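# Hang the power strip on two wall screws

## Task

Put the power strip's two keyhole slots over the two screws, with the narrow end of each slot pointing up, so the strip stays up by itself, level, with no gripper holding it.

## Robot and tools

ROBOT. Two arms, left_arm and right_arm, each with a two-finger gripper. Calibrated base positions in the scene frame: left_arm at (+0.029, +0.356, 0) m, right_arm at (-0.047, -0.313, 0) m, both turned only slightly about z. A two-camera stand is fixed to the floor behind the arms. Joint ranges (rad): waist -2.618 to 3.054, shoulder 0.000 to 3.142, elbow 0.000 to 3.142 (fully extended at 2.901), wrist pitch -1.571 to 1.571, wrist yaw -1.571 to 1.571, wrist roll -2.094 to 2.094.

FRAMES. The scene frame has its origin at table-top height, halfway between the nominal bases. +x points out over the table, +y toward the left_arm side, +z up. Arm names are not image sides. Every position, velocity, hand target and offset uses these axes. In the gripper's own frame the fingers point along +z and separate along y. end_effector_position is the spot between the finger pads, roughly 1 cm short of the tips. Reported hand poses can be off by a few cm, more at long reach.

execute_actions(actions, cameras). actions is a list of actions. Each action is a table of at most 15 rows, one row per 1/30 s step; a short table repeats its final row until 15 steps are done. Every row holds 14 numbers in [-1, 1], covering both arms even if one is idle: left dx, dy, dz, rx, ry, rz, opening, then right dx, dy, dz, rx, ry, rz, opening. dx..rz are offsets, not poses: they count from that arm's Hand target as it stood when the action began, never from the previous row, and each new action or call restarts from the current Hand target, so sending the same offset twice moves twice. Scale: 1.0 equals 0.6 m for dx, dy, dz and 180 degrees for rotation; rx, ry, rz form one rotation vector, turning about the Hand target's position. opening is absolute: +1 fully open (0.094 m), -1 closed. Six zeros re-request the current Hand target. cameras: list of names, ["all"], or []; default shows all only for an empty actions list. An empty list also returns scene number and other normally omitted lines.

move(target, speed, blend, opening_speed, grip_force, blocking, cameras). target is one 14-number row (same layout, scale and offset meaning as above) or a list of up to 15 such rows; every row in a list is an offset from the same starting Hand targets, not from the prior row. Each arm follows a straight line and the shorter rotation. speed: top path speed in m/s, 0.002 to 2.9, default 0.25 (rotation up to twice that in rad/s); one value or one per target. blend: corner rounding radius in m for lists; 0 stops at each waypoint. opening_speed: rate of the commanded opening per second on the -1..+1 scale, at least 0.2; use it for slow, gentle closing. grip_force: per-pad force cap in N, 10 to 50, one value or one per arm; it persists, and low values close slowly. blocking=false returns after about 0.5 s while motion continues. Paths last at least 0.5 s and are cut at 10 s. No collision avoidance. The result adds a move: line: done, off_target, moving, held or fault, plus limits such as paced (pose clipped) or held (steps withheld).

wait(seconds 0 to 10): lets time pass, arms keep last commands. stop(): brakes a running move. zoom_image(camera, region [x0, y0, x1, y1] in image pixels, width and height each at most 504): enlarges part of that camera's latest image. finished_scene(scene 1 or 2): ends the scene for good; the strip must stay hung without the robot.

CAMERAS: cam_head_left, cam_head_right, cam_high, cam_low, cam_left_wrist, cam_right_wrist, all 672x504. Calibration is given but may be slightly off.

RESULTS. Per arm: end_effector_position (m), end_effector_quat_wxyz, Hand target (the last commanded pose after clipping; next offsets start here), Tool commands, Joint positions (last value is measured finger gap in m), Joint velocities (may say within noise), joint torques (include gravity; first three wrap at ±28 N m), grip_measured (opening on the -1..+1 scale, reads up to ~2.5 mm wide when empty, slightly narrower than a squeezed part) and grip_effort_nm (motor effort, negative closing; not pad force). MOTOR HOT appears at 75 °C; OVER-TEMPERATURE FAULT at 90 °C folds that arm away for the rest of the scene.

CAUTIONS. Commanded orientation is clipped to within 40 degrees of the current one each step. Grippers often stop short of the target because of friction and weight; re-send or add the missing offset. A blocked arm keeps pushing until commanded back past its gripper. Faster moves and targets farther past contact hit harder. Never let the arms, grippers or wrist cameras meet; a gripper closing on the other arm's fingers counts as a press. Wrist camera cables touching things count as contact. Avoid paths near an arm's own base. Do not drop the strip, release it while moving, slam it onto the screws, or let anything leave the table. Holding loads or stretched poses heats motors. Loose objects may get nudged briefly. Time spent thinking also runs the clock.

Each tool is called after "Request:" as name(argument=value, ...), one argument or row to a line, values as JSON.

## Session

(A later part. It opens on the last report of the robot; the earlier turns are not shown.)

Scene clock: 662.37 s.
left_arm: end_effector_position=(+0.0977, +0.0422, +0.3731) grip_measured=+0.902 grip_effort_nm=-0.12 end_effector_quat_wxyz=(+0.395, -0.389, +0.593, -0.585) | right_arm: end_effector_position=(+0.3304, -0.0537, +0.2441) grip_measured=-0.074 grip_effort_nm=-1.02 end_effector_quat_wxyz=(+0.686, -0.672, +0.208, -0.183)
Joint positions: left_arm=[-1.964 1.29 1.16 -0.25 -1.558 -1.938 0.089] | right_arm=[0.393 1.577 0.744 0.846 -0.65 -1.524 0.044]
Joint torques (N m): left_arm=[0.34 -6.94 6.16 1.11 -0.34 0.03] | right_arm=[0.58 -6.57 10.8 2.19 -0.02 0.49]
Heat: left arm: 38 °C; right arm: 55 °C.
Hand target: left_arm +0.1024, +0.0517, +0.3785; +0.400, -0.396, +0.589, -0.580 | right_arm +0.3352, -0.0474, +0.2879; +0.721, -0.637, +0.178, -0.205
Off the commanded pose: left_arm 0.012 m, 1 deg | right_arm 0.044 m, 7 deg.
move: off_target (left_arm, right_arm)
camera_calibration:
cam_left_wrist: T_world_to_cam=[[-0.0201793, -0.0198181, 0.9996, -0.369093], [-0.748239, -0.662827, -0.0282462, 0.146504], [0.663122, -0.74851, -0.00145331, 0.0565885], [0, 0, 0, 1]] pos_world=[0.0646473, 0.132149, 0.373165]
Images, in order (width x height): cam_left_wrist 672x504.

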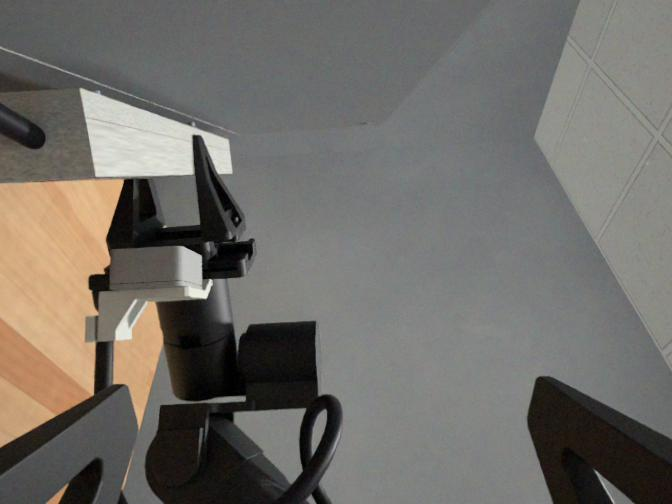

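Request:
move(
  target=[
    [0,0,0,0,0,0,0.9,-0.02,-0.024,0.022,0,0,0,-0.35],
    [0,0,0,0,0,0,0.9,0.004,0.005,0.012,0,0,0,-0.35],
  ],
  speed=0.05,
  cameras=["cam_left_wrist"],
)

Request:
zoom_image(
  camera="cam_left_wrist",
  region=[0, 40, 320, 280],
)

Scene clock: 668.50 s.
left_arm: end_effector_position=(+0.0977, +0.0422, +0.3731) grip_measured=+0.902 grip_effort_nm=-0.12 end_effector_quat_wxyz=(+0.395, -0.389, +0.593, -0.585) | right_arm: end_effector_position=(+0.3318, -0.0517, +0.2484) grip_measured=-0.074 grip_effort_nm=-1.03 end_effector_quat_wxyz=(+0.685, -0.673, +0.210, -0.182)
Joint positions: left_arm=[-1.964 1.29 1.16 -0.25 -1.558 -1.938 0.089] | right_arm=[0.398 1.57 0.763 0.813 -0.644 -1.524 0.044]
Joint torques (N m): left_arm=[0.32 -6.97 6.19 1.1 -0.34 0.02] | right_arm=[0.65 -6.64 11.52 2.09 0.03 0.43]
Heat: left arm: 38 °C; right arm: 55 °C.
Hand target: left_arm +0.1024, +0.0517, +0.3785; +0.400, -0.396, +0.589, -0.580 | right_arm +0.3376, -0.0444, +0.2952; +0.721, -0.637, +0.178, -0.205
Off the commanded pose: left_arm 0.012 m, 1 deg | right_arm 0.048 m, 7 deg.
move: off_target (left_arm, right_arm)
camera_calibration:
cam_left_wrist: T_world_to_cam=[[-0.0201793, -0.0198181, 0.9996, -0.369093], [-0.748239, -0.662827, -0.0282462, 0.146504], [0.663122, -0.74851, -0.00145331, 0.0565885], [0, 0, 0, 1]] pos_world=[0.0646473, 0.132149, 0.373165]
Images, in order (width x height): cam_left_wrist 672x504.

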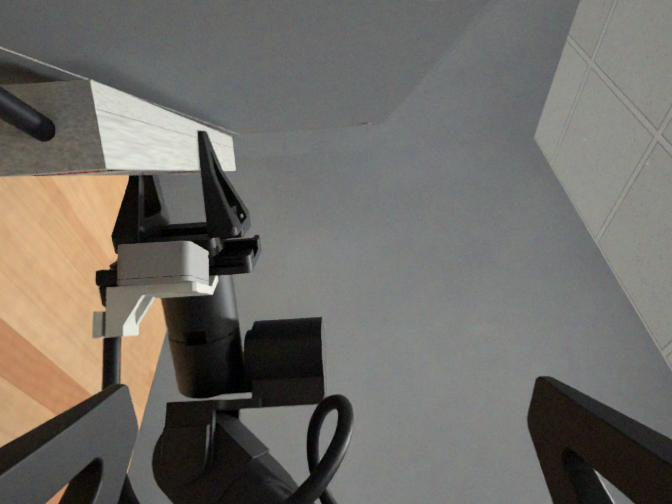

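Scaled by 1.575.

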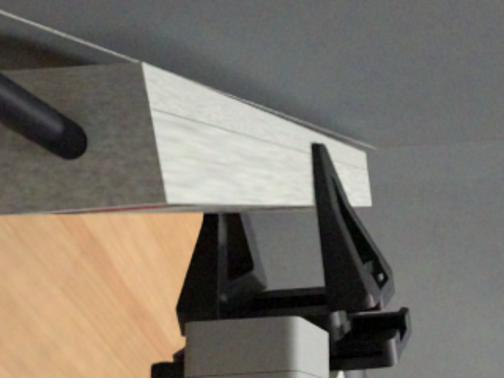

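Request:
move(
  target=[0,0,0,0,0,0,0.9,0.016,0.02,0.01,0,0,0,-0.35],
  speed=0.05,
  cameras=["cam_left_wrist","cam_head_right"],
)

Request:
zoom_image(
  camera="cam_left_wrist",
  region=[0, 40, 320, 280],
)

Request:
zoom_image(
  camera="cam_head_right",
  region=[210, 200, 370, 360],
)

Scene clock: 674.37 s.
left_arm: end_effector_position=(+0.0977, +0.0422, +0.3731) grip_measured=+0.902 grip_effort_nm=-0.12 end_effector_quat_wxyz=(+0.395, -0.389, +0.593, -0.585) | right_arm: end_effector_position=(+0.3330, -0.0492, +0.2509) grip_measured=-0.074 grip_effort_nm=-1.03 end_effector_quat_wxyz=(+0.685, -0.673, +0.209, -0.182)
Joint positions: left_arm=[-1.964 1.29 1.16 -0.25 -1.558 -1.938 0.089] | right_arm=[0.403 1.573 0.777 0.804 -0.641 -1.525 0.044]
Joint torques (N m): left_arm=[0.35 -6.98 6.13 1.11 -0.34 0.02] | right_arm=[2.3 -4.9 14.84 2.03 0.15 0.42]
Heat: left arm: 38 °C; right arm: 56 °C.
Hand target: left_arm +0.1024, +0.0517, +0.3785; +0.400, -0.396, +0.589, -0.580 | right_arm +0.3472, -0.0324, +0.3011; +0.721, -0.637, +0.178, -0.205
Off the commanded pose: left_arm 0.012 m, 1 deg | right_arm 0.055 m, 7 deg.
move: off_target (left_arm, right_arm)
camera_calibration:
cam_left_wrist: T_world_to_cam=[[-0.0201793, -0.0198181, 0.9996, -0.369093], [-0.748239, -0.662827, -0.0282462, 0.146504], [0.663122, -0.74851, -0.00145331, 0.0565885], [0, 0, 0, 1]] pos_world=[0.0646473, 0.132149, 0.373165]
Images, in order (width x height): cam_head_right 672x504, cam_left_wrist 672x504.

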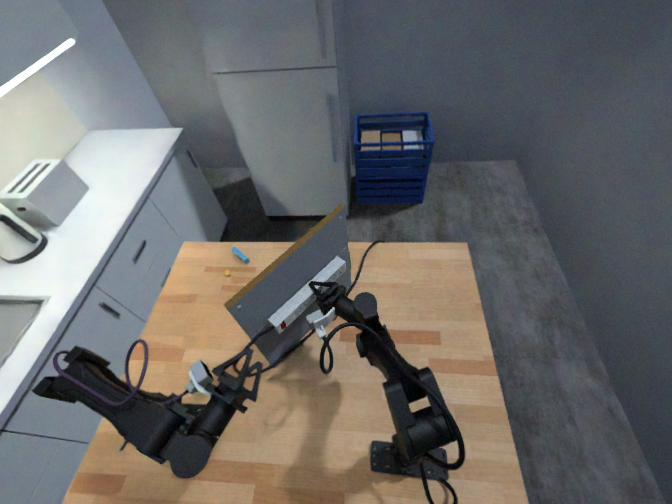

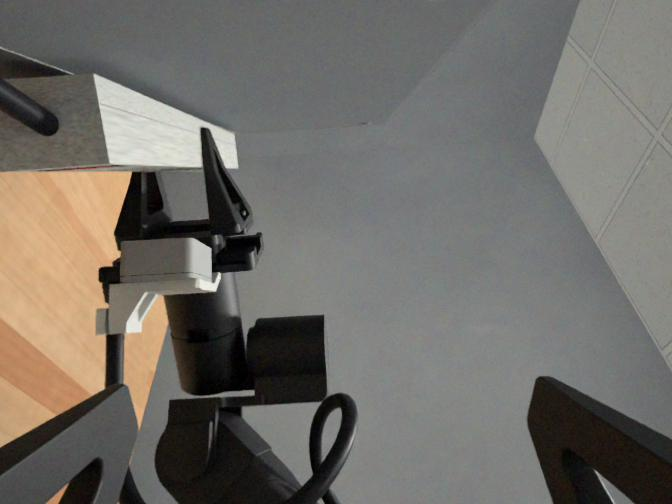

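Scaled by 1.575.

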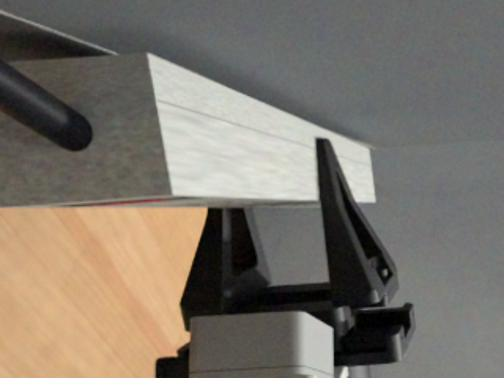

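Scaled by 3.150.

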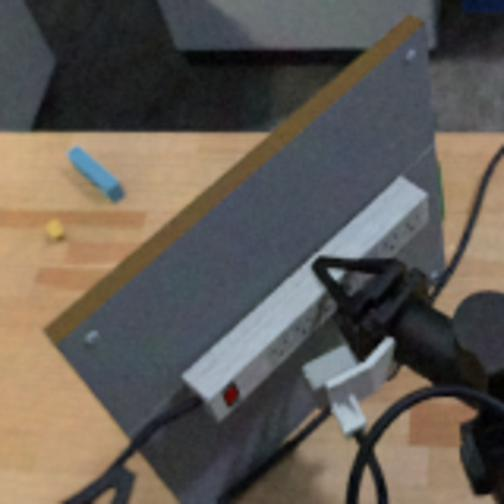

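Request:
move(
  target=[
    [0,0,0,0,0,0,0.9,0,0,0,0.016,-0.0135,0,-0.35],
    [0,0,0,0,0,0,0.9,0.012,-0.010,0,0.016,-0.0135,0,-0.35],
    [0,0,0,0,0,0,0.9,0.016,-0.003,-0.012,0.016,-0.0135,0,-0.35],
  ],
  speed=0.04,
  cameras=["cam_left_wrist"],
)

Request:
zoom_image(
  camera="cam_left_wrist",
  region=[0, 40, 320, 280],
)

Scene clock: 686.50 s.
left_arm: end_effector_position=(+0.0977, +0.0422, +0.3731) grip_measured=+0.902 grip_effort_nm=-0.12 end_effector_quat_wxyz=(+0.395, -0.389, +0.593, -0.585) | right_arm: end_effector_position=(+0.3337, -0.0492, +0.2505) grip_measured=-0.074 grip_effort_nm=-1.03 end_effector_quat_wxyz=(+0.710, -0.661, +0.177, -0.167)
Joint positions: left_arm=[-1.964 1.29 1.16 -0.25 -1.558 -1.938 0.089] | right_arm=[0.373 1.647 0.776 0.956 -0.737 -1.483 0.044]
Joint torques (N m): left_arm=[0.35 -6.94 6.15 1.1 -0.34 0.03] | right_arm=[3.85 -4.33 13.71 2.21 1 0.43]
Heat: left arm: 38 °C; right arm: 55 °C.
Hand target: left_arm +0.1024, +0.0517, +0.3785; +0.400, -0.396, +0.589, -0.580 | right_arm +0.3568, -0.0342, +0.2939; +0.741, -0.614, +0.168, -0.214
Off the commanded pose: left_arm 0.012 m, 1 deg | right_arm 0.051 m, 8 deg.
move: off_target (left_arm, right_arm)
camera_calibration:
cam_left_wrist: T_world_to_cam=[[-0.0201793, -0.0198181, 0.9996, -0.369093], [-0.748239, -0.662827, -0.0282462, 0.146504], [0.663122, -0.74851, -0.00145331, 0.0565885], [0, 0, 0, 1]] pos_world=[0.0646473, 0.132149, 0.373165]
Images, in order (width x height): cam_left_wrist 672x504.

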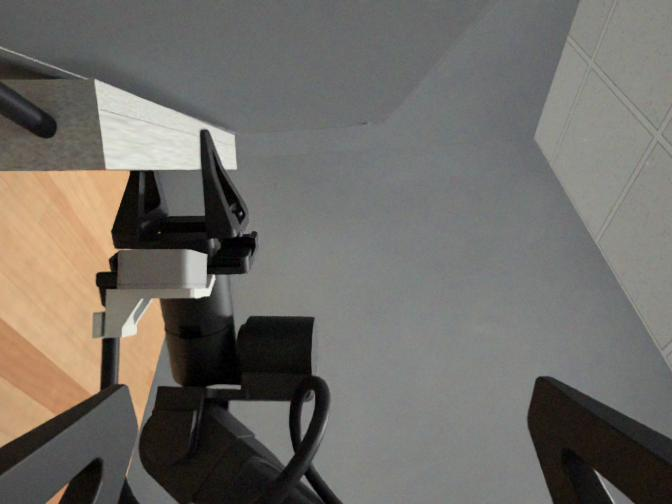

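Scaled by 1.575.

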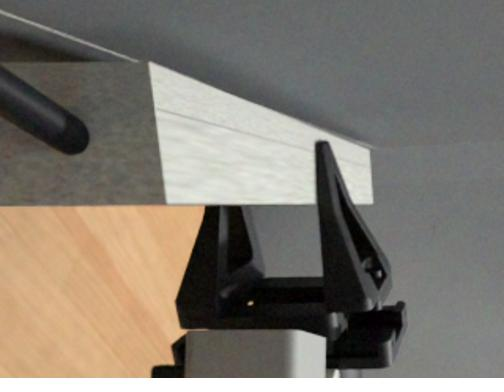

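Request:
move(
  target=[
    [0,0,0,0,0,0,0.9,-0.014,-0.02,0.004,0,0,0,-0.35],
    [0,0,0,0,0,0,0.9,0.002,-0.004,0.004,0,0,0,-0.35],
  ],
  speed=0.04,
  cameras=["cam_left_wrist","cam_head_right"],
)

Request:
zoom_image(
  camera="cam_left_wrist",
  region=[0, 40, 320, 280],
)

Request:
zoom_image(
  camera="cam_head_right",
  region=[210, 200, 370, 360],
)

Scene clock: 695.97 s.
left_arm: end_effector_position=(+0.0977, +0.0422, +0.3731) grip_measured=+0.902 grip_effort_nm=-0.12 end_effector_quat_wxyz=(+0.395, -0.389, +0.593, -0.585) | right_arm: end_effector_position=(+0.3338, -0.0497, +0.2501) grip_measured=-0.074 grip_effort_nm=-1.03 end_effector_quat_wxyz=(+0.710, -0.661, +0.176, -0.166)
Joint positions: left_arm=[-1.964 1.29 1.16 -0.25 -1.558 -1.938 0.089] | right_arm=[0.37 1.649 0.776 0.96 -0.741 -1.482 0.044]
Joint torques (N m): left_arm=[0.32 -6.95 6.22 1.1 -0.35 0.03] | right_arm=[3.17 -4.82 14.15 2.15 0.96 0.47]
Heat: left arm: 38 °C; right arm: 55 °C.
Hand target: left_arm +0.1024, +0.0517, +0.3785; +0.400, -0.396, +0.589, -0.580 | right_arm +0.3580, -0.0366, +0.2962; +0.741, -0.615, +0.168, -0.213
Off the commanded pose: left_arm 0.012 m, 1 deg | right_arm 0.054 m, 8 deg.
move: off_target (left_arm, right_arm)
camera_calibration:
cam_left_wrist: T_world_to_cam=[[-0.0201793, -0.0198181, 0.9996, -0.369093], [-0.748239, -0.662827, -0.0282462, 0.146504], [0.663122, -0.74851, -0.00145331, 0.0565885], [0, 0, 0, 1]] pos_world=[0.0646473, 0.132149, 0.373165]
Images, in order (width x height): cam_head_right 672x504, cam_left_wrist 672x504.

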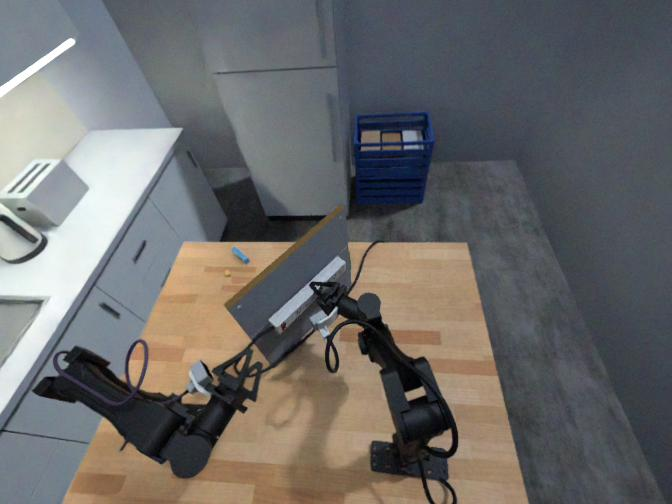

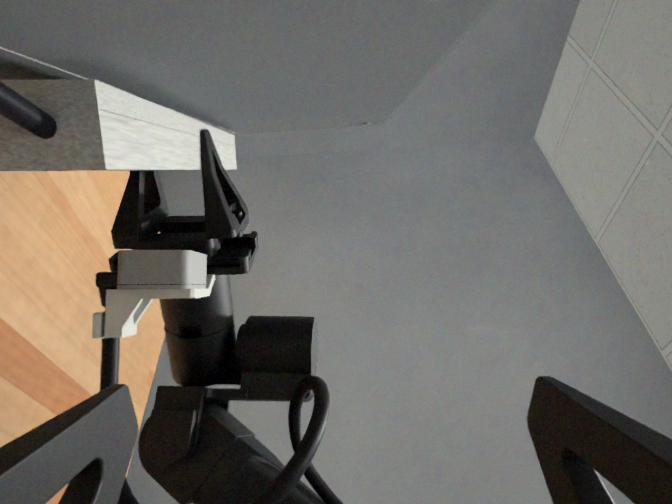

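Scaled by 1.575.

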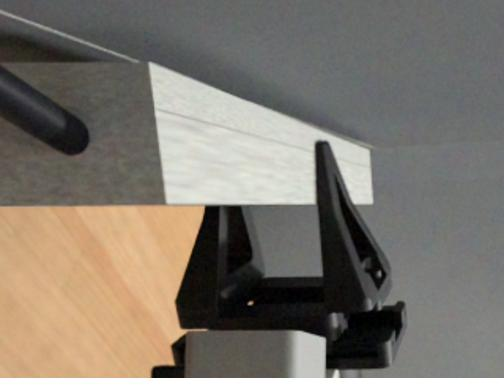

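Scaled by 3.150.

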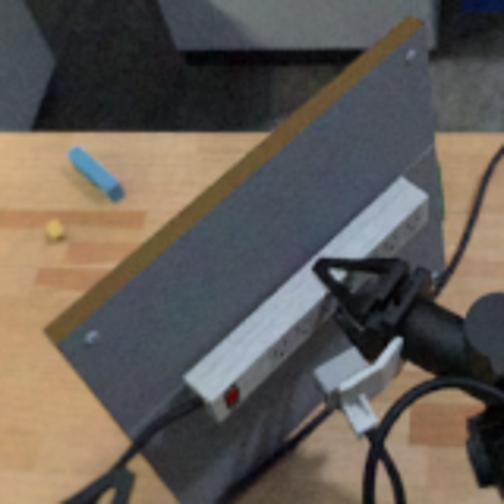

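Request:
move(
  target=[
    [0,0,0,0,0,0,0.9,-0.052,-0.056,0.01,0,0,0.008,-0.35],
    [0,0,0,0,0,0,0.9,-0.0235,-0.021,-0.0,0,0,0.008,-0.35],
    [0,0,0,0,0,0,0.9,-0.003,0.004,0,0,0,0.008,-0.35],
  ],
  speed=0.05,
  cameras=["cam_left_wrist","cam_head_right"],
)

Request:
zoom_image(
  camera="cam_left_wrist",
  region=[0, 40, 320, 280],
)

Request:
zoom_image(
  camera="cam_head_right",
  region=[210, 200, 370, 360],
)

Scene clock: 710.17 s.
left_arm: end_effector_position=(+0.0977, +0.0422, +0.3731) grip_measured=+0.902 grip_effort_nm=-0.12 end_effector_quat_wxyz=(+0.395, -0.389, +0.593, -0.585) | right_arm: end_effector_position=(+0.3375, -0.0539, +0.2550) grip_measured=-0.074 grip_effort_nm=-1.02 end_effector_quat_wxyz=(+0.717, -0.649, +0.179, -0.179)
Joint positions: left_arm=[-1.964 1.29 1.16 -0.25 -1.558 -1.938 0.089] | right_arm=[0.364 1.657 0.769 1.013 -0.723 -1.464 0.044]
Joint torques (N m): left_arm=[0.32 -6.94 6.13 1.1 -0.34 0.04] | right_arm=[3.78 -4.29 15.28 1.69 0.57 0.38]
Heat: left arm: 38 °C; right arm: 55 °C.
Hand target: left_arm +0.1024, +0.0517, +0.3785; +0.400, -0.396, +0.589, -0.580 | right_arm +0.3562, -0.0341, +0.2962; +0.743, -0.617, +0.160, -0.204
Off the commanded pose: left_arm 0.012 m, 1 deg | right_arm 0.049 m, 6 deg.
move: off_target (left_arm, right_arm)
camera_calibration:
cam_left_wrist: T_world_to_cam=[[-0.0201793, -0.0198181, 0.9996, -0.369093], [-0.748239, -0.662827, -0.0282462, 0.146504], [0.663122, -0.74851, -0.00145331, 0.0565885], [0, 0, 0, 1]] pos_world=[0.0646473, 0.132149, 0.373165]
Images, in order (width x height): cam_head_right 672x504, cam_left_wrist 672x504.

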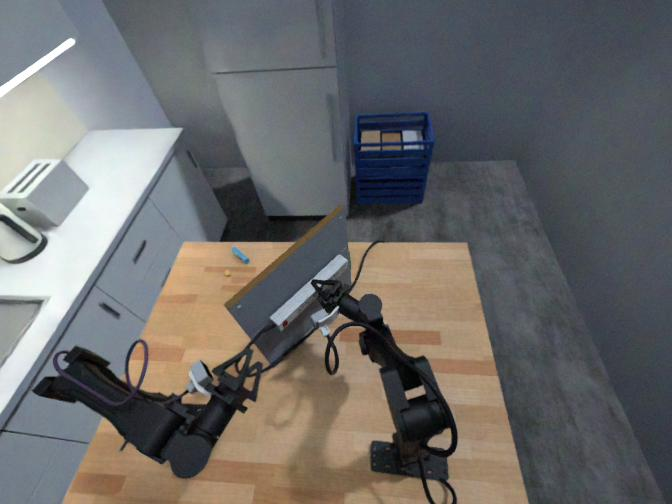

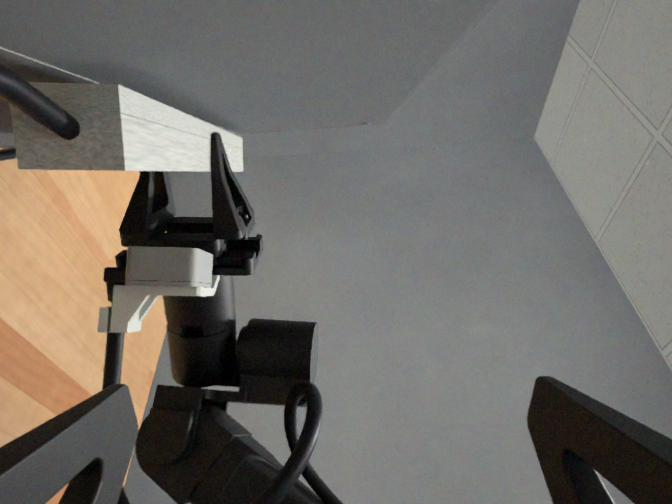

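Scaled by 1.575.

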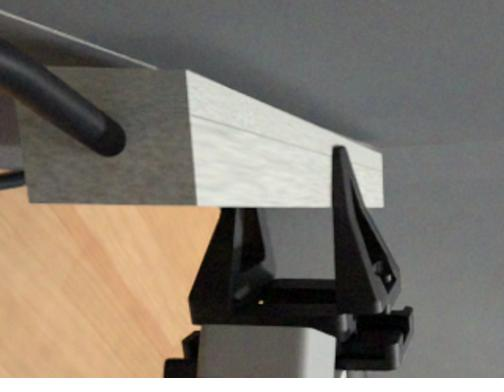

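Scaled by 3.150.

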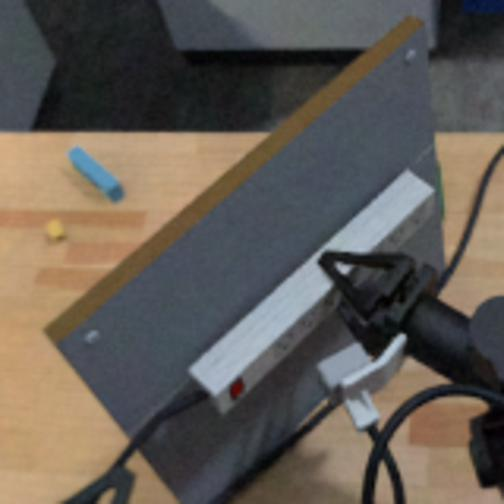

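Request:
move(
  target=[
    [0,0,0,0,0,0,0.9,-0.012,-0.014,-0.012,0,0,0,-0.35],
    [0,0,0,0,0,0,0.9,-0.012,-0.014,-0.03,0,0,0,-0.35],
    [0,0,0,0,0,0,0.9,0.002,0.002,-0.022,0,0,0,-0.35],
  ],
  speed=0.04,
  cameras=["cam_left_wrist"],
)

Request:
zoom_image(
  camera="cam_left_wrist",
  region=[0, 40, 320, 280],
)

Scene clock: 717.40 s.
left_arm: end_effector_position=(+0.0977, +0.0422, +0.3731) grip_measured=+0.902 grip_effort_nm=-0.12 end_effector_quat_wxyz=(+0.395, -0.389, +0.593, -0.585) | right_arm: end_effector_position=(+0.3376, -0.0539, +0.2548) grip_measured=-0.074 grip_effort_nm=-1.02 end_effector_quat_wxyz=(+0.726, -0.643, +0.167, -0.177)
Joint positions: left_arm=[-1.964 1.29 1.16 -0.25 -1.558 -1.938 0.089] | right_arm=[0.356 1.689 0.769 1.08 -0.749 -1.446 0.044]
Joint torques (N m): left_arm=[0.35 -6.97 6.19 1.09 -0.34 0.03] | right_arm=[4.7 -3.78 13.93 1.52 0.87 0.16]
Heat: left arm: 38 °C; right arm: 55 °C.
Hand target: left_arm +0.1024, +0.0517, +0.3785; +0.400, -0.396, +0.589, -0.580 | right_arm +0.3574, -0.0330, +0.2832; +0.743, -0.617, +0.160, -0.204
Off the commanded pose: left_arm 0.012 m, 1 deg | right_arm 0.040 m, 5 deg.
move: off_target (left_arm, right_arm)
camera_calibration:
cam_left_wrist: T_world_to_cam=[[-0.0201793, -0.0198181, 0.9996, -0.369093], [-0.748239, -0.662827, -0.0282462, 0.146504], [0.663122, -0.74851, -0.00145331, 0.0565885], [0, 0, 0, 1]] pos_world=[0.0646473, 0.132149, 0.373165]
Images, in order (width x height): cam_left_wrist 672x504.

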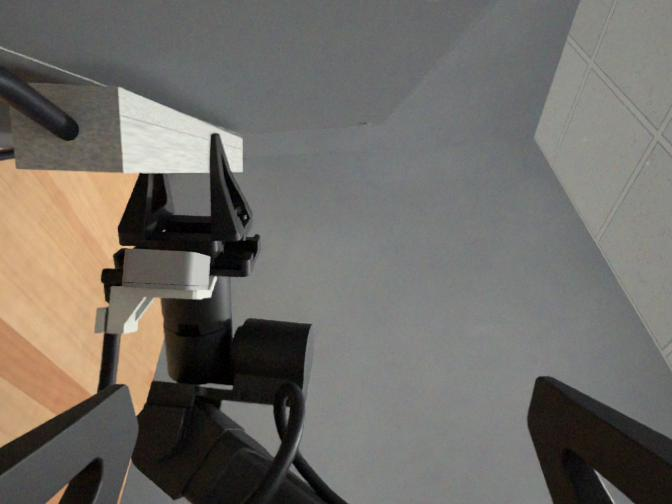

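Scaled by 1.575.

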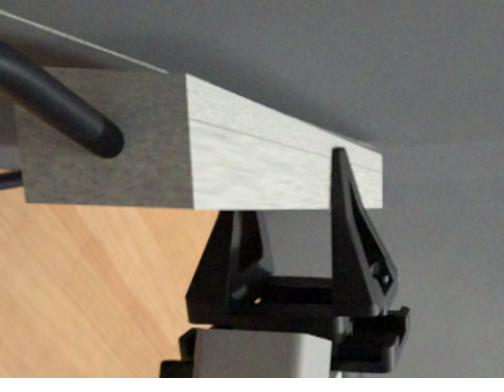

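Request:
move(
  target=[
    [0,0,0,0,0,0,0.9,-0.045,-0.054,0.016,-0.009,0.0075,0,-0.35],
    [0,0,0,0,0,0,0.9,-0.045,-0.054,0.006,-0.009,0.0075,0,-0.35],
    [0,0,0,0,0,0,0.9,-0.016,-0.018,0.006,-0.009,0.0075,0,-0.35],
  ],
  speed=0.05,
  cameras=["cam_left_wrist","cam_head_right"],
)

Request:
zoom_image(
  camera="cam_left_wrist",
  region=[0, 40, 320, 280],
)

Scene clock: 729.10 s.
left_arm: end_effector_position=(+0.0977, +0.0422, +0.3731) grip_measured=+0.902 grip_effort_nm=-0.12 end_effector_quat_wxyz=(+0.395, -0.389, +0.593, -0.585) | right_arm: end_effector_position=(+0.3369, -0.0537, +0.2497) grip_measured=-0.074 grip_effort_nm=-1.03 end_effector_quat_wxyz=(+0.707, -0.659, +0.186, -0.177)
Joint positions: left_arm=[-1.964 1.29 1.16 -0.25 -1.558 -1.938 0.089] | right_arm=[0.367 1.641 0.769 0.953 -0.716 -1.488 0.044]
Joint torques (N m): left_arm=[0.35 -6.97 6.12 1.1 -0.34 0.03] | right_arm=[1.85 -5.71 12.41 1.89 0.34 0.42]
Heat: left arm: 38 °C; right arm: 55 °C.
Hand target: left_arm +0.1024, +0.0517, +0.3785; +0.400, -0.396, +0.589, -0.580 | right_arm +0.3478, -0.0437, +0.2868; +0.733, -0.629, +0.166, -0.199
Off the commanded pose: left_arm 0.012 m, 1 deg | right_arm 0.040 m, 6 deg.
move: off_target (left_arm, right_arm)
camera_calibration:
cam_left_wrist: T_world_to_cam=[[-0.0201793, -0.0198181, 0.9996, -0.369093], [-0.748239, -0.662827, -0.0282462, 0.146504], [0.663122, -0.74851, -0.00145331, 0.0565885], [0, 0, 0, 1]] pos_world=[0.0646473, 0.132149, 0.373165]
Images, in order (width x height): cam_head_right 672x504, cam_left_wrist 672x504.

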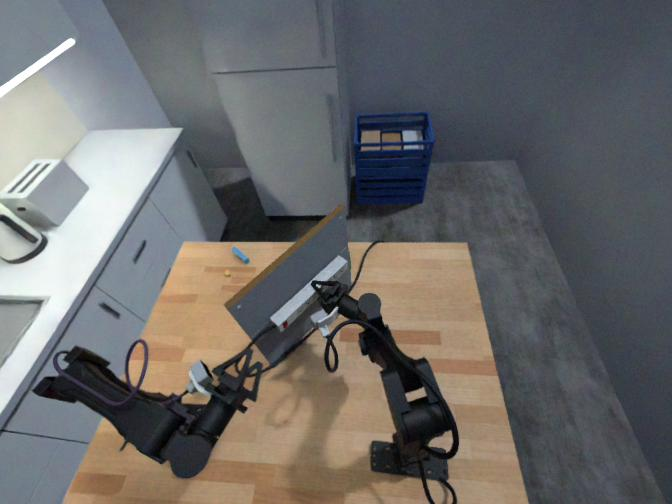

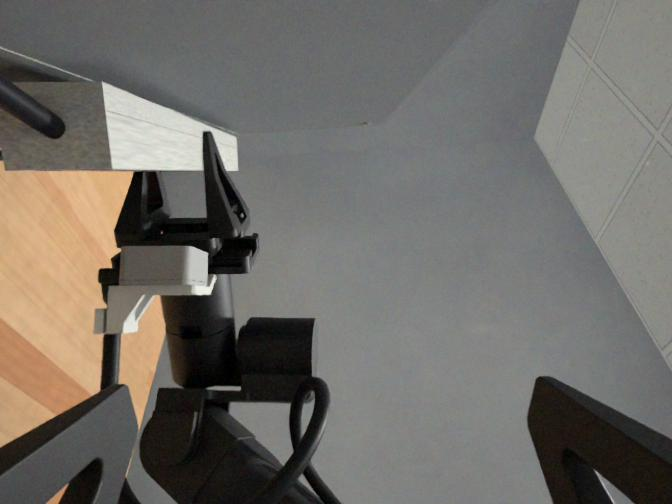

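Scaled by 1.575.

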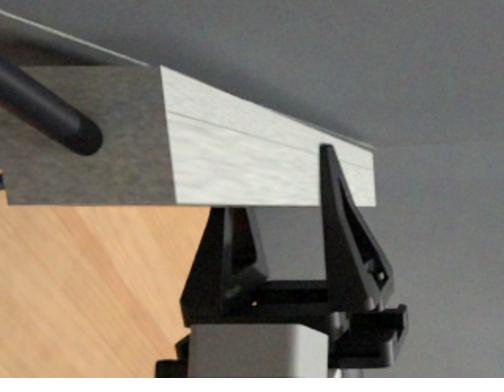

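Request:
move(
  target=[
    [0,0,0,0,0,0,0.9,-0.02,-0.025,0.004,-0.007,-0.0085,0,-0.35],
    [0,0,0,0,0,0,0.9,-0.02,-0.025,-0.008,-0.007,-0.0085,0,-0.35],
    [0,0,0,0,0,0,0.9,0.01,0.012,-0.006,-0.007,-0.0085,0,-0.35],
  ],
  speed=0.05,
  cameras=["cam_left_wrist"],
)

Request:
zoom_image(
  camera="cam_left_wrist",
  region=[0, 40, 320, 280],
)

Scene clock: 737.53 s.
left_arm: end_effector_position=(+0.0977, +0.0422, +0.3731) grip_measured=+0.902 grip_effort_nm=-0.12 end_effector_quat_wxyz=(+0.395, -0.389, +0.593, -0.585) | right_arm: end_effector_position=(+0.3381, -0.0538, +0.2469) grip_measured=-0.074 grip_effort_nm=-1.02 end_effector_quat_wxyz=(+0.705, -0.662, +0.171, -0.187)
Joint positions: left_arm=[-1.964 1.29 1.16 -0.25 -1.558 -1.938 0.089] | right_arm=[0.363 1.657 0.77 0.973 -0.727 -1.521 0.044]
Joint torques (N m): left_arm=[0.34 -6.94 6.16 1.1 -0.34 0.03] | right_arm=[3.34 -4.55 13.93 1.7 0.45 0.35]
Heat: left arm: 38 °C; right arm: 55 °C.
Hand target: left_arm +0.1024, +0.0517, +0.3785; +0.400, -0.396, +0.589, -0.580 | right_arm +0.3538, -0.0366, +0.2831; +0.728, -0.635, +0.154, -0.209
Off the commanded pose: left_arm 0.012 m, 1 deg | right_arm 0.043 m, 5 deg.
move: off_target (left_arm, right_arm)
camera_calibration:
cam_left_wrist: T_world_to_cam=[[-0.0201793, -0.0198181, 0.9996, -0.369093], [-0.748239, -0.662827, -0.0282462, 0.146504], [0.663122, -0.74851, -0.00145331, 0.0565885], [0, 0, 0, 1]] pos_world=[0.0646473, 0.132149, 0.373165]
Images, in order (width x height): cam_left_wrist 672x504.

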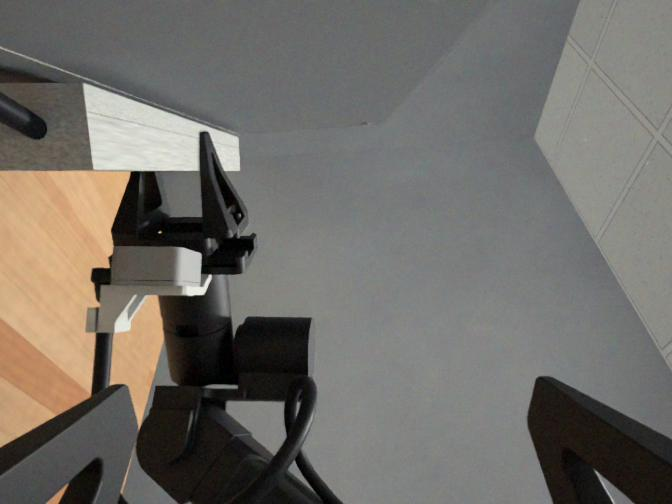

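Scaled by 1.575.

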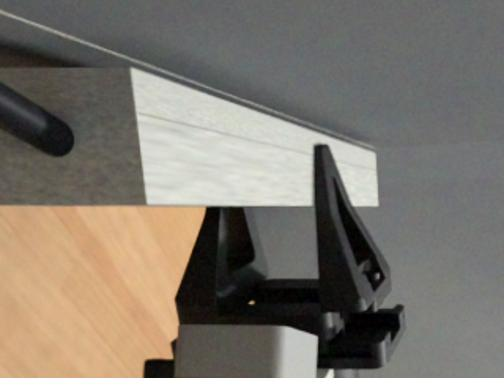

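Request:
move(
  target=[
    [0,0,0,0,0,0,0.9,0.016,0.02,0.012,0,0,0,-0.35],
    [0,0,0,0,0,0,0.9,0.028,0.01,0.02,0,0,0,-0.35],
    [0,0,0,0,0,0,0.9,0.004,0.03,0.02,0,0,0,-0.35],
  ],
  speed=0.05,
  cameras=["cam_left_wrist"],
)

Request:
zoom_image(
  camera="cam_left_wrist",
  region=[0, 40, 320, 280],
)

Scene clock: 745.17 s.
left_arm: end_effector_position=(+0.0977, +0.0422, +0.3731) grip_measured=+0.902 grip_effort_nm=-0.12 end_effector_quat_wxyz=(+0.395, -0.389, +0.593, -0.585) | right_arm: end_effector_position=(+0.3385, -0.0533, +0.2478) grip_measured=-0.074 grip_effort_nm=-1.03 end_effector_quat_wxyz=(+0.703, -0.670, +0.164, -0.173)
Joint positions: left_arm=[-1.964 1.29 1.16 -0.25 -1.558 -1.938 0.089] | right_arm=[0.351 1.659 0.797 0.928 -0.771 -1.527 0.044]
Joint torques (N m): left_arm=[0.32 -6.99 6.2 1.09 -0.34 0.03] | right_arm=[8.42 -6.05 15.36 1.63 1.18 0.37]
Heat: left arm: 38 °C; right arm: 55 °C.
Hand target: left_arm +0.1024, +0.0517, +0.3785; +0.400, -0.396, +0.589, -0.580 | right_arm +0.3563, -0.0186, +0.2949; +0.728, -0.635, +0.154, -0.209
Off the commanded pose: left_arm 0.012 m, 1 deg | right_arm 0.061 m, 7 deg.
move: off_target (left_arm, right_arm)
camera_calibration:
cam_left_wrist: T_world_to_cam=[[-0.0201793, -0.0198181, 0.9996, -0.369093], [-0.748239, -0.662827, -0.0282462, 0.146504], [0.663122, -0.74851, -0.00145331, 0.0565885], [0, 0, 0, 1]] pos_world=[0.0646473, 0.132149, 0.373165]
Images, in order (width x height): cam_left_wrist 672x504.

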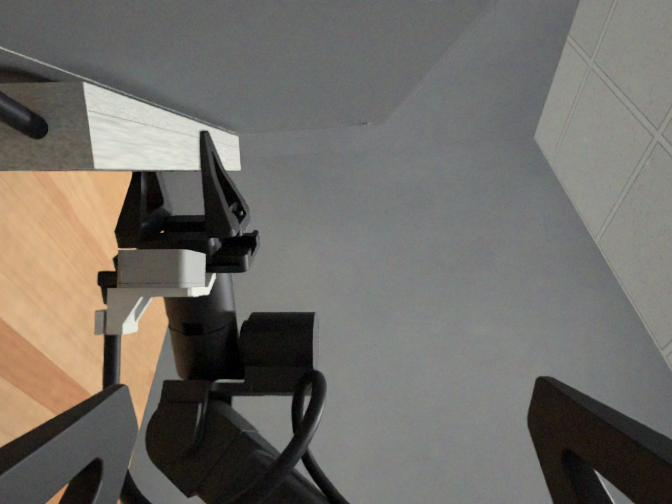

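Scaled by 1.575.

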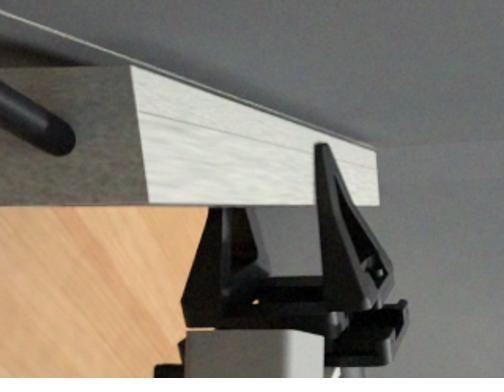

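Request:
move(
  target=[
    [0,0,0,0,0,0,0.9,-0.03,-0.091,0.0,0,0,0,-0.35],
    [0,0,0,0,0,0,0.9,0.011,-0.043,-0.015,0,0,0,-0.35],
  ],
  speed=0.05,
  cameras=["cam_left_wrist","cam_head_right"],
)

Request:
zoom_image(
  camera="cam_left_wrist",
  region=[0, 40, 320, 280],
)

Request:
zoom_image(
  camera="cam_head_right",
  region=[210, 200, 370, 360],
)

Scene clock: 773.37 s.
left_arm: end_effector_position=(+0.0977, +0.0422, +0.3731) grip_measured=+0.902 grip_effort_nm=-0.12 end_effector_quat_wxyz=(+0.395, -0.389, +0.593, -0.585) | right_arm: end_effector_position=(+0.3455, -0.0594, +0.2499) grip_measured=-0.074 grip_effort_nm=-1.02 end_effector_quat_wxyz=(+0.706, -0.664, +0.167, -0.183)
Joint positions: left_arm=[-1.964 1.29 1.16 -0.25 -1.558 -1.938 0.089] | right_arm=[0.333 1.674 0.803 0.959 -0.769 -1.518 0.044]
Joint torques (N m): left_arm=[0.35 -6.95 6.2 1.11 -0.35 0.02] | right_arm=[3.25 -5.04 13.74 1.76 0.58 0.34]
Heat: left arm: 38 °C; right arm: 55 °C.
Hand target: left_arm +0.1024, +0.0517, +0.3785; +0.400, -0.396, +0.589, -0.580 | right_arm +0.3628, -0.0443, +0.2860; +0.728, -0.635, +0.154, -0.209
Off the commanded pose: left_arm 0.012 m, 1 deg | right_arm 0.043 m, 5 deg.
move: off_target (left_arm, right_arm)
camera_calibration:
cam_left_wrist: T_world_to_cam=[[-0.0201793, -0.0198181, 0.9996, -0.369093], [-0.748239, -0.662827, -0.0282462, 0.146504], [0.663122, -0.74851, -0.00145331, 0.0565885], [0, 0, 0, 1]] pos_world=[0.0646473, 0.132149, 0.373165]
Images, in order (width x height): cam_head_right 672x504, cam_left_wrist 672x504.

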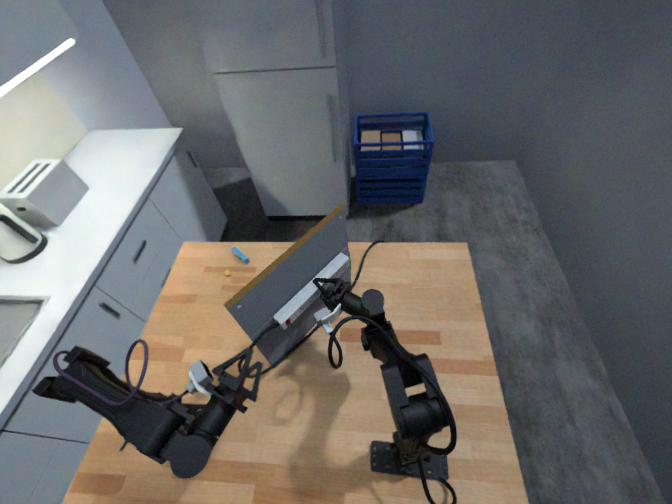

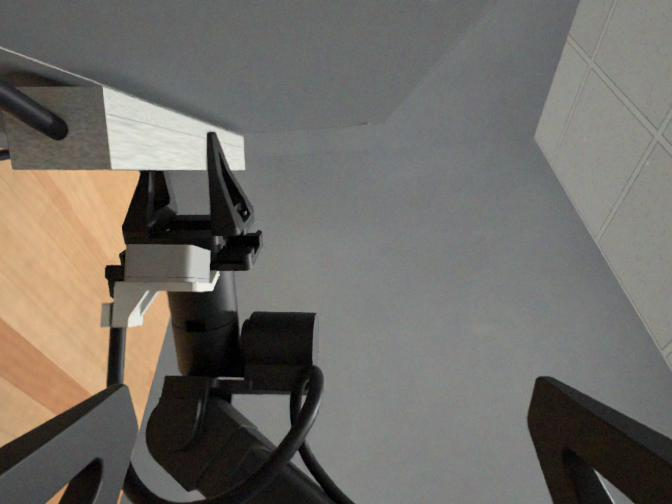

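Scaled by 1.575.

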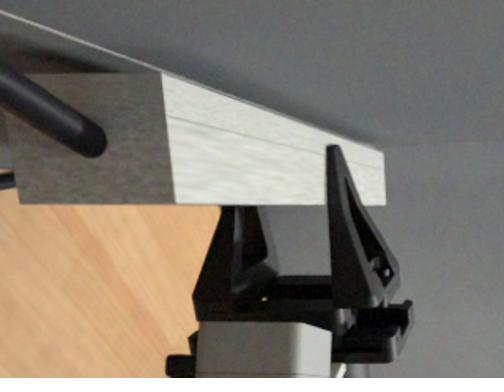

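Scaled by 3.150.

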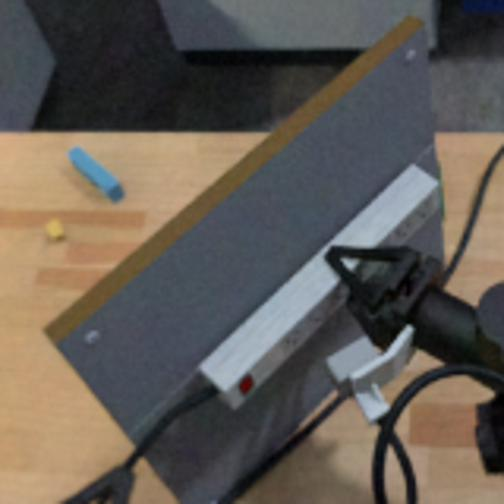

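Request:
move(
  target=[
    [0,0,0,0,0,0,0.9,0.016,0.02,0.01,0,0,0,-0.35],
    [0,0,0,0,0,0,0.9,0.02,0.024,-0.03,0,0,0,-0.35],
  ],
  speed=0.05,
  cameras=["cam_left_wrist"],
)

Request:
zoom_image(
  camera="cam_left_wrist",
  region=[0, 40, 320, 280],
)

Scene clock: 780.83 s.
left_arm: end_effector_position=(+0.0977, +0.0422, +0.3731) grip_measured=+0.902 grip_effort_nm=-0.11 end_effector_quat_wxyz=(+0.395, -0.389, +0.593, -0.585) | right_arm: end_effector_position=(+0.3463, -0.0584, +0.2478) grip_measured=-0.074 grip_effort_nm=-1.03 end_effector_quat_wxyz=(+0.719, -0.657, +0.132, -0.185)
Joint positions: left_arm=[-1.964 1.29 1.16 -0.25 -1.558 -1.938 0.089] | right_arm=[0.318 1.739 0.811 1.08 -0.83 -1.512 0.044]
Joint torques (N m): left_arm=[0.32 -6.94 6.16 1.11 -0.34 0.03] | right_arm=[6.91 -3.71 14.57 1.12 1.32 0.25]
Heat: left arm: 38 °C; right arm: 54 °C.
Hand target: left_arm +0.1024, +0.0517, +0.3785; +0.400, -0.396, +0.589, -0.580 | right_arm +0.3747, -0.0299, +0.2683; +0.728, -0.635, +0.153, -0.209
Off the commanded pose: left_arm 0.012 m, 1 deg | right_arm 0.045 m, 5 deg.
move: off_target (left_arm, right_arm)
camera_calibration:
cam_left_wrist: T_world_to_cam=[[-0.0201793, -0.0198181, 0.9996, -0.369093], [-0.748239, -0.662827, -0.0282462, 0.146504], [0.663122, -0.74851, -0.00145331, 0.0565885], [0, 0, 0, 1]] pos_world=[0.0646473, 0.132149, 0.373165]
Images, in order (width x height): cam_left_wrist 672x504.

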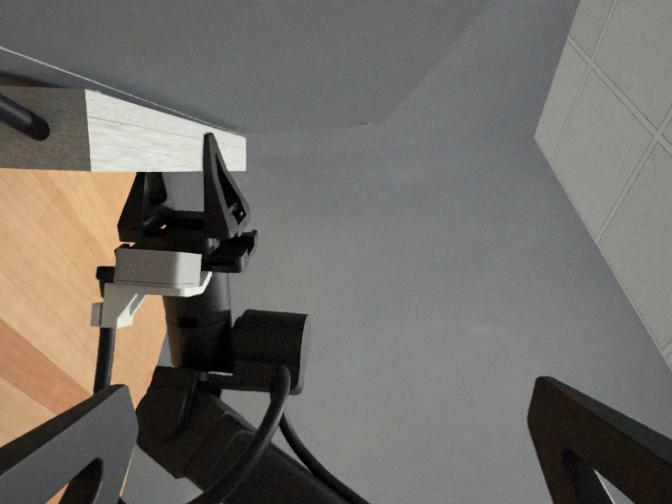

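Scaled by 1.575.

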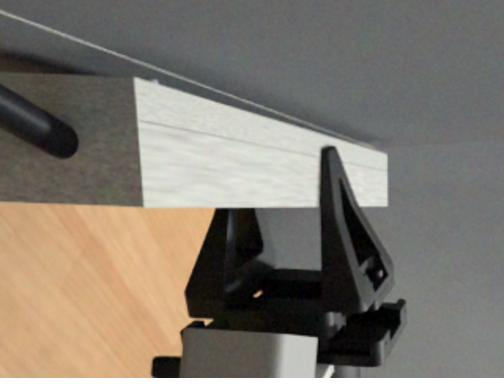

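Request:
move(
  target=[
    [0,0,0,0,0,0,0.9,-0.06,-0.075,0.03,0,0,0,-0.35],
    [0,0,0,0,0,0,0.9,-0.19,-0.19,0.05,0,0,0.14,-0.35],
  ],
  speed=0.15,
  blend=[0.01,0],
  cameras=["cam_left_wrist"],
)

Request:
zoom_image(
  camera="cam_left_wrist",
  region=[0, 40, 320, 280],
)

Scene clock: 790.67 s.
left_arm: end_effector_position=(+0.0977, +0.0422, +0.3731) grip_measured=+0.902 grip_effort_nm=-0.12 end_effector_quat_wxyz=(+0.395, -0.389, +0.593, -0.585) | right_arm: end_effector_position=(+0.2669, -0.1423, +0.2823) grip_measured=-0.074 grip_effort_nm=-1.02 end_effector_quat_wxyz=(+0.724, -0.688, +0.048, -0.027)
Joint positions: left_arm=[-1.964 1.29 1.16 -0.25 -1.558 -1.938 0.089] | right_arm=[0.002 1.612 0.748 1.437 -1.479 -0.967 0.044]
Joint torques (N m): left_arm=[0.36 -6.94 6.15 1.11 -0.34 0.03] | right_arm=[-0.31 -7.2 5.05 1.71 0.45 0.55]
Heat: left arm: 38 °C; right arm: 52 °C.
Hand target: left_arm +0.1024, +0.0517, +0.3785; +0.400, -0.396, +0.589, -0.580 | right_arm +0.2609, -0.1440, +0.2982; +0.756, -0.653, +0.012, -0.046
Off the commanded pose: left_arm 0.012 m, 1 deg | right_arm 0.017 m, 7 deg.
move: off_target (left_arm, right_arm)
camera_calibration:
cam_left_wrist: T_world_to_cam=[[-0.0201793, -0.0198181, 0.9996, -0.369093], [-0.748239, -0.662827, -0.0282462, 0.146504], [0.663122, -0.74851, -0.00145331, 0.0565885], [0, 0, 0, 1]] pos_world=[0.0646473, 0.132149, 0.373165]
Images, in order (width x height): cam_left_wrist 672x504.

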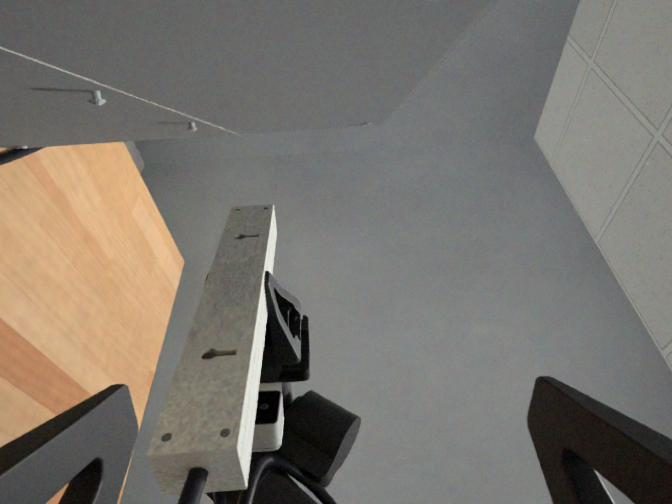

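Scaled by 1.575.

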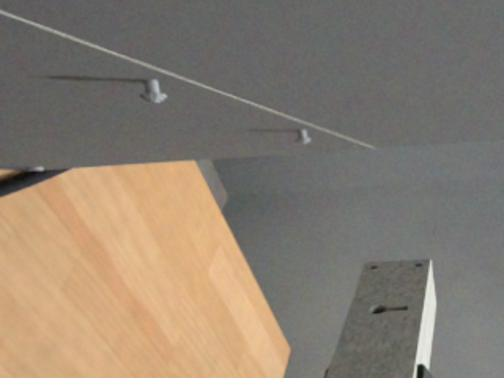

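Request:
zoom_image(
  camera="cam_left_wrist",
  region=[130, 190, 390, 500],
)

Scaled by 1.626.

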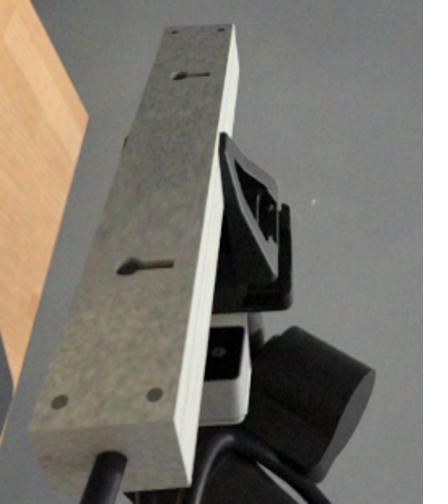

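Request:
move(
  target=[
    [0,0,0,0,0,0,0.9,0.1,0.118,0.0,0,0,-0.14,-0.35],
    [0,0,0,0,0,0,0.9,0.121,0.142,-0.012,0,0,-0.14,-0.35],
    [0,0,0,0,0,0,0.9,0.153,0.18,-0.022,0,0,-0.14,-0.35],
  ],
  speed=[0.12,0.05,0.05],
  cameras=["cam_left_wrist","cam_head_right"],
)

Request:
zoom_image(
  camera="cam_left_wrist",
  region=[0, 40, 320, 280],
)

Request:
zoom_image(
  camera="cam_head_right",
  region=[210, 200, 370, 360],
)

Scene clock: 839.43 s.
left_arm: end_effector_position=(+0.0977, +0.0422, +0.3731) grip_measured=+0.902 grip_effort_nm=-0.12 end_effector_quat_wxyz=(+0.395, -0.389, +0.593, -0.585) | right_arm: end_effector_position=(+0.3361, -0.0521, +0.2469) grip_measured=-0.074 grip_effort_nm=-1.03 end_effector_quat_wxyz=(+0.704, -0.665, +0.172, -0.181)
Joint positions: left_arm=[-1.964 1.29 1.16 -0.25 -1.558 -1.938 0.089] | right_arm=[0.366 1.65 0.772 0.954 -0.733 -1.519 0.044]
Joint torques (N m): left_arm=[0.36 -6.95 6.15 1.11 -0.34 0.02] | right_arm=[3.37 -5.04 13.81 1.82 0.53 0.33]
Heat: left arm: 38 °C; right arm: 53 °C.
Hand target: left_arm +0.1024, +0.0517, +0.3785; +0.400, -0.396, +0.589, -0.580 | right_arm +0.3525, -0.0359, +0.2850; +0.728, -0.635, +0.154, -0.209
Off the commanded pose: left_arm 0.012 m, 1 deg | right_arm 0.044 m, 6 deg.
move: off_target (left_arm, right_arm)
camera_calibration:
cam_left_wrist: T_world_to_cam=[[-0.0201793, -0.0198181, 0.9996, -0.369093], [-0.748239, -0.662827, -0.0282462, 0.146504], [0.663122, -0.74851, -0.00145331, 0.0565885], [0, 0, 0, 1]] pos_world=[0.0646473, 0.132149, 0.373165]
Images, in order (width x height): cam_head_right 672x504, cam_left_wrist 672x504.

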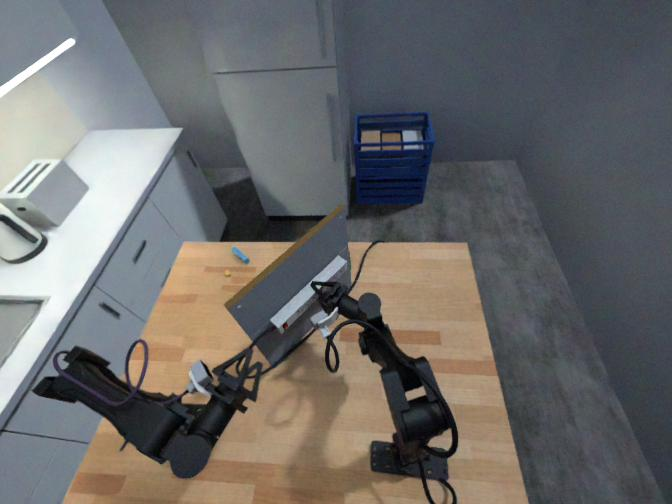

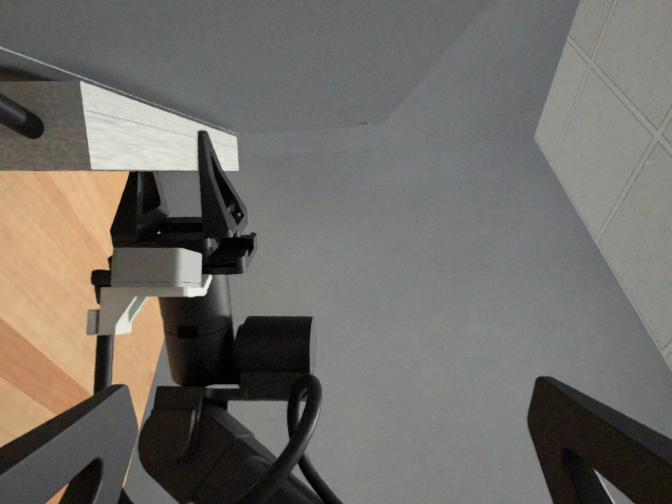

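Scaled by 1.575.

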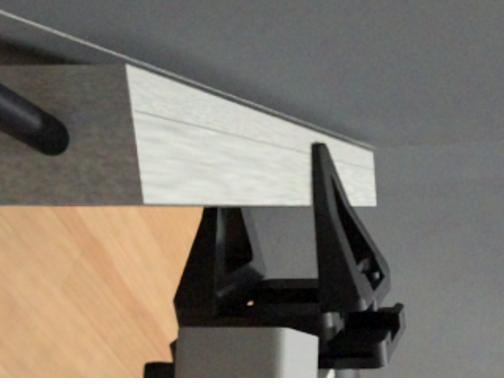

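Scaled by 3.150.

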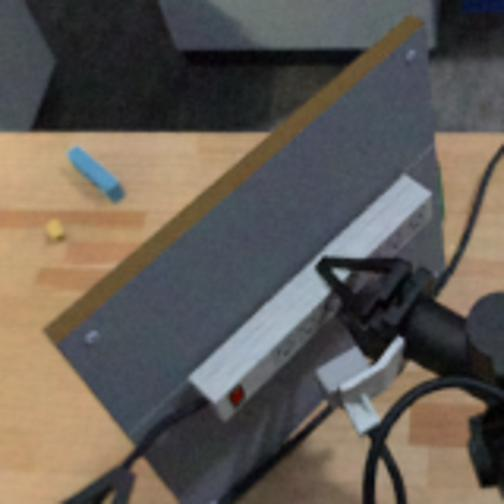

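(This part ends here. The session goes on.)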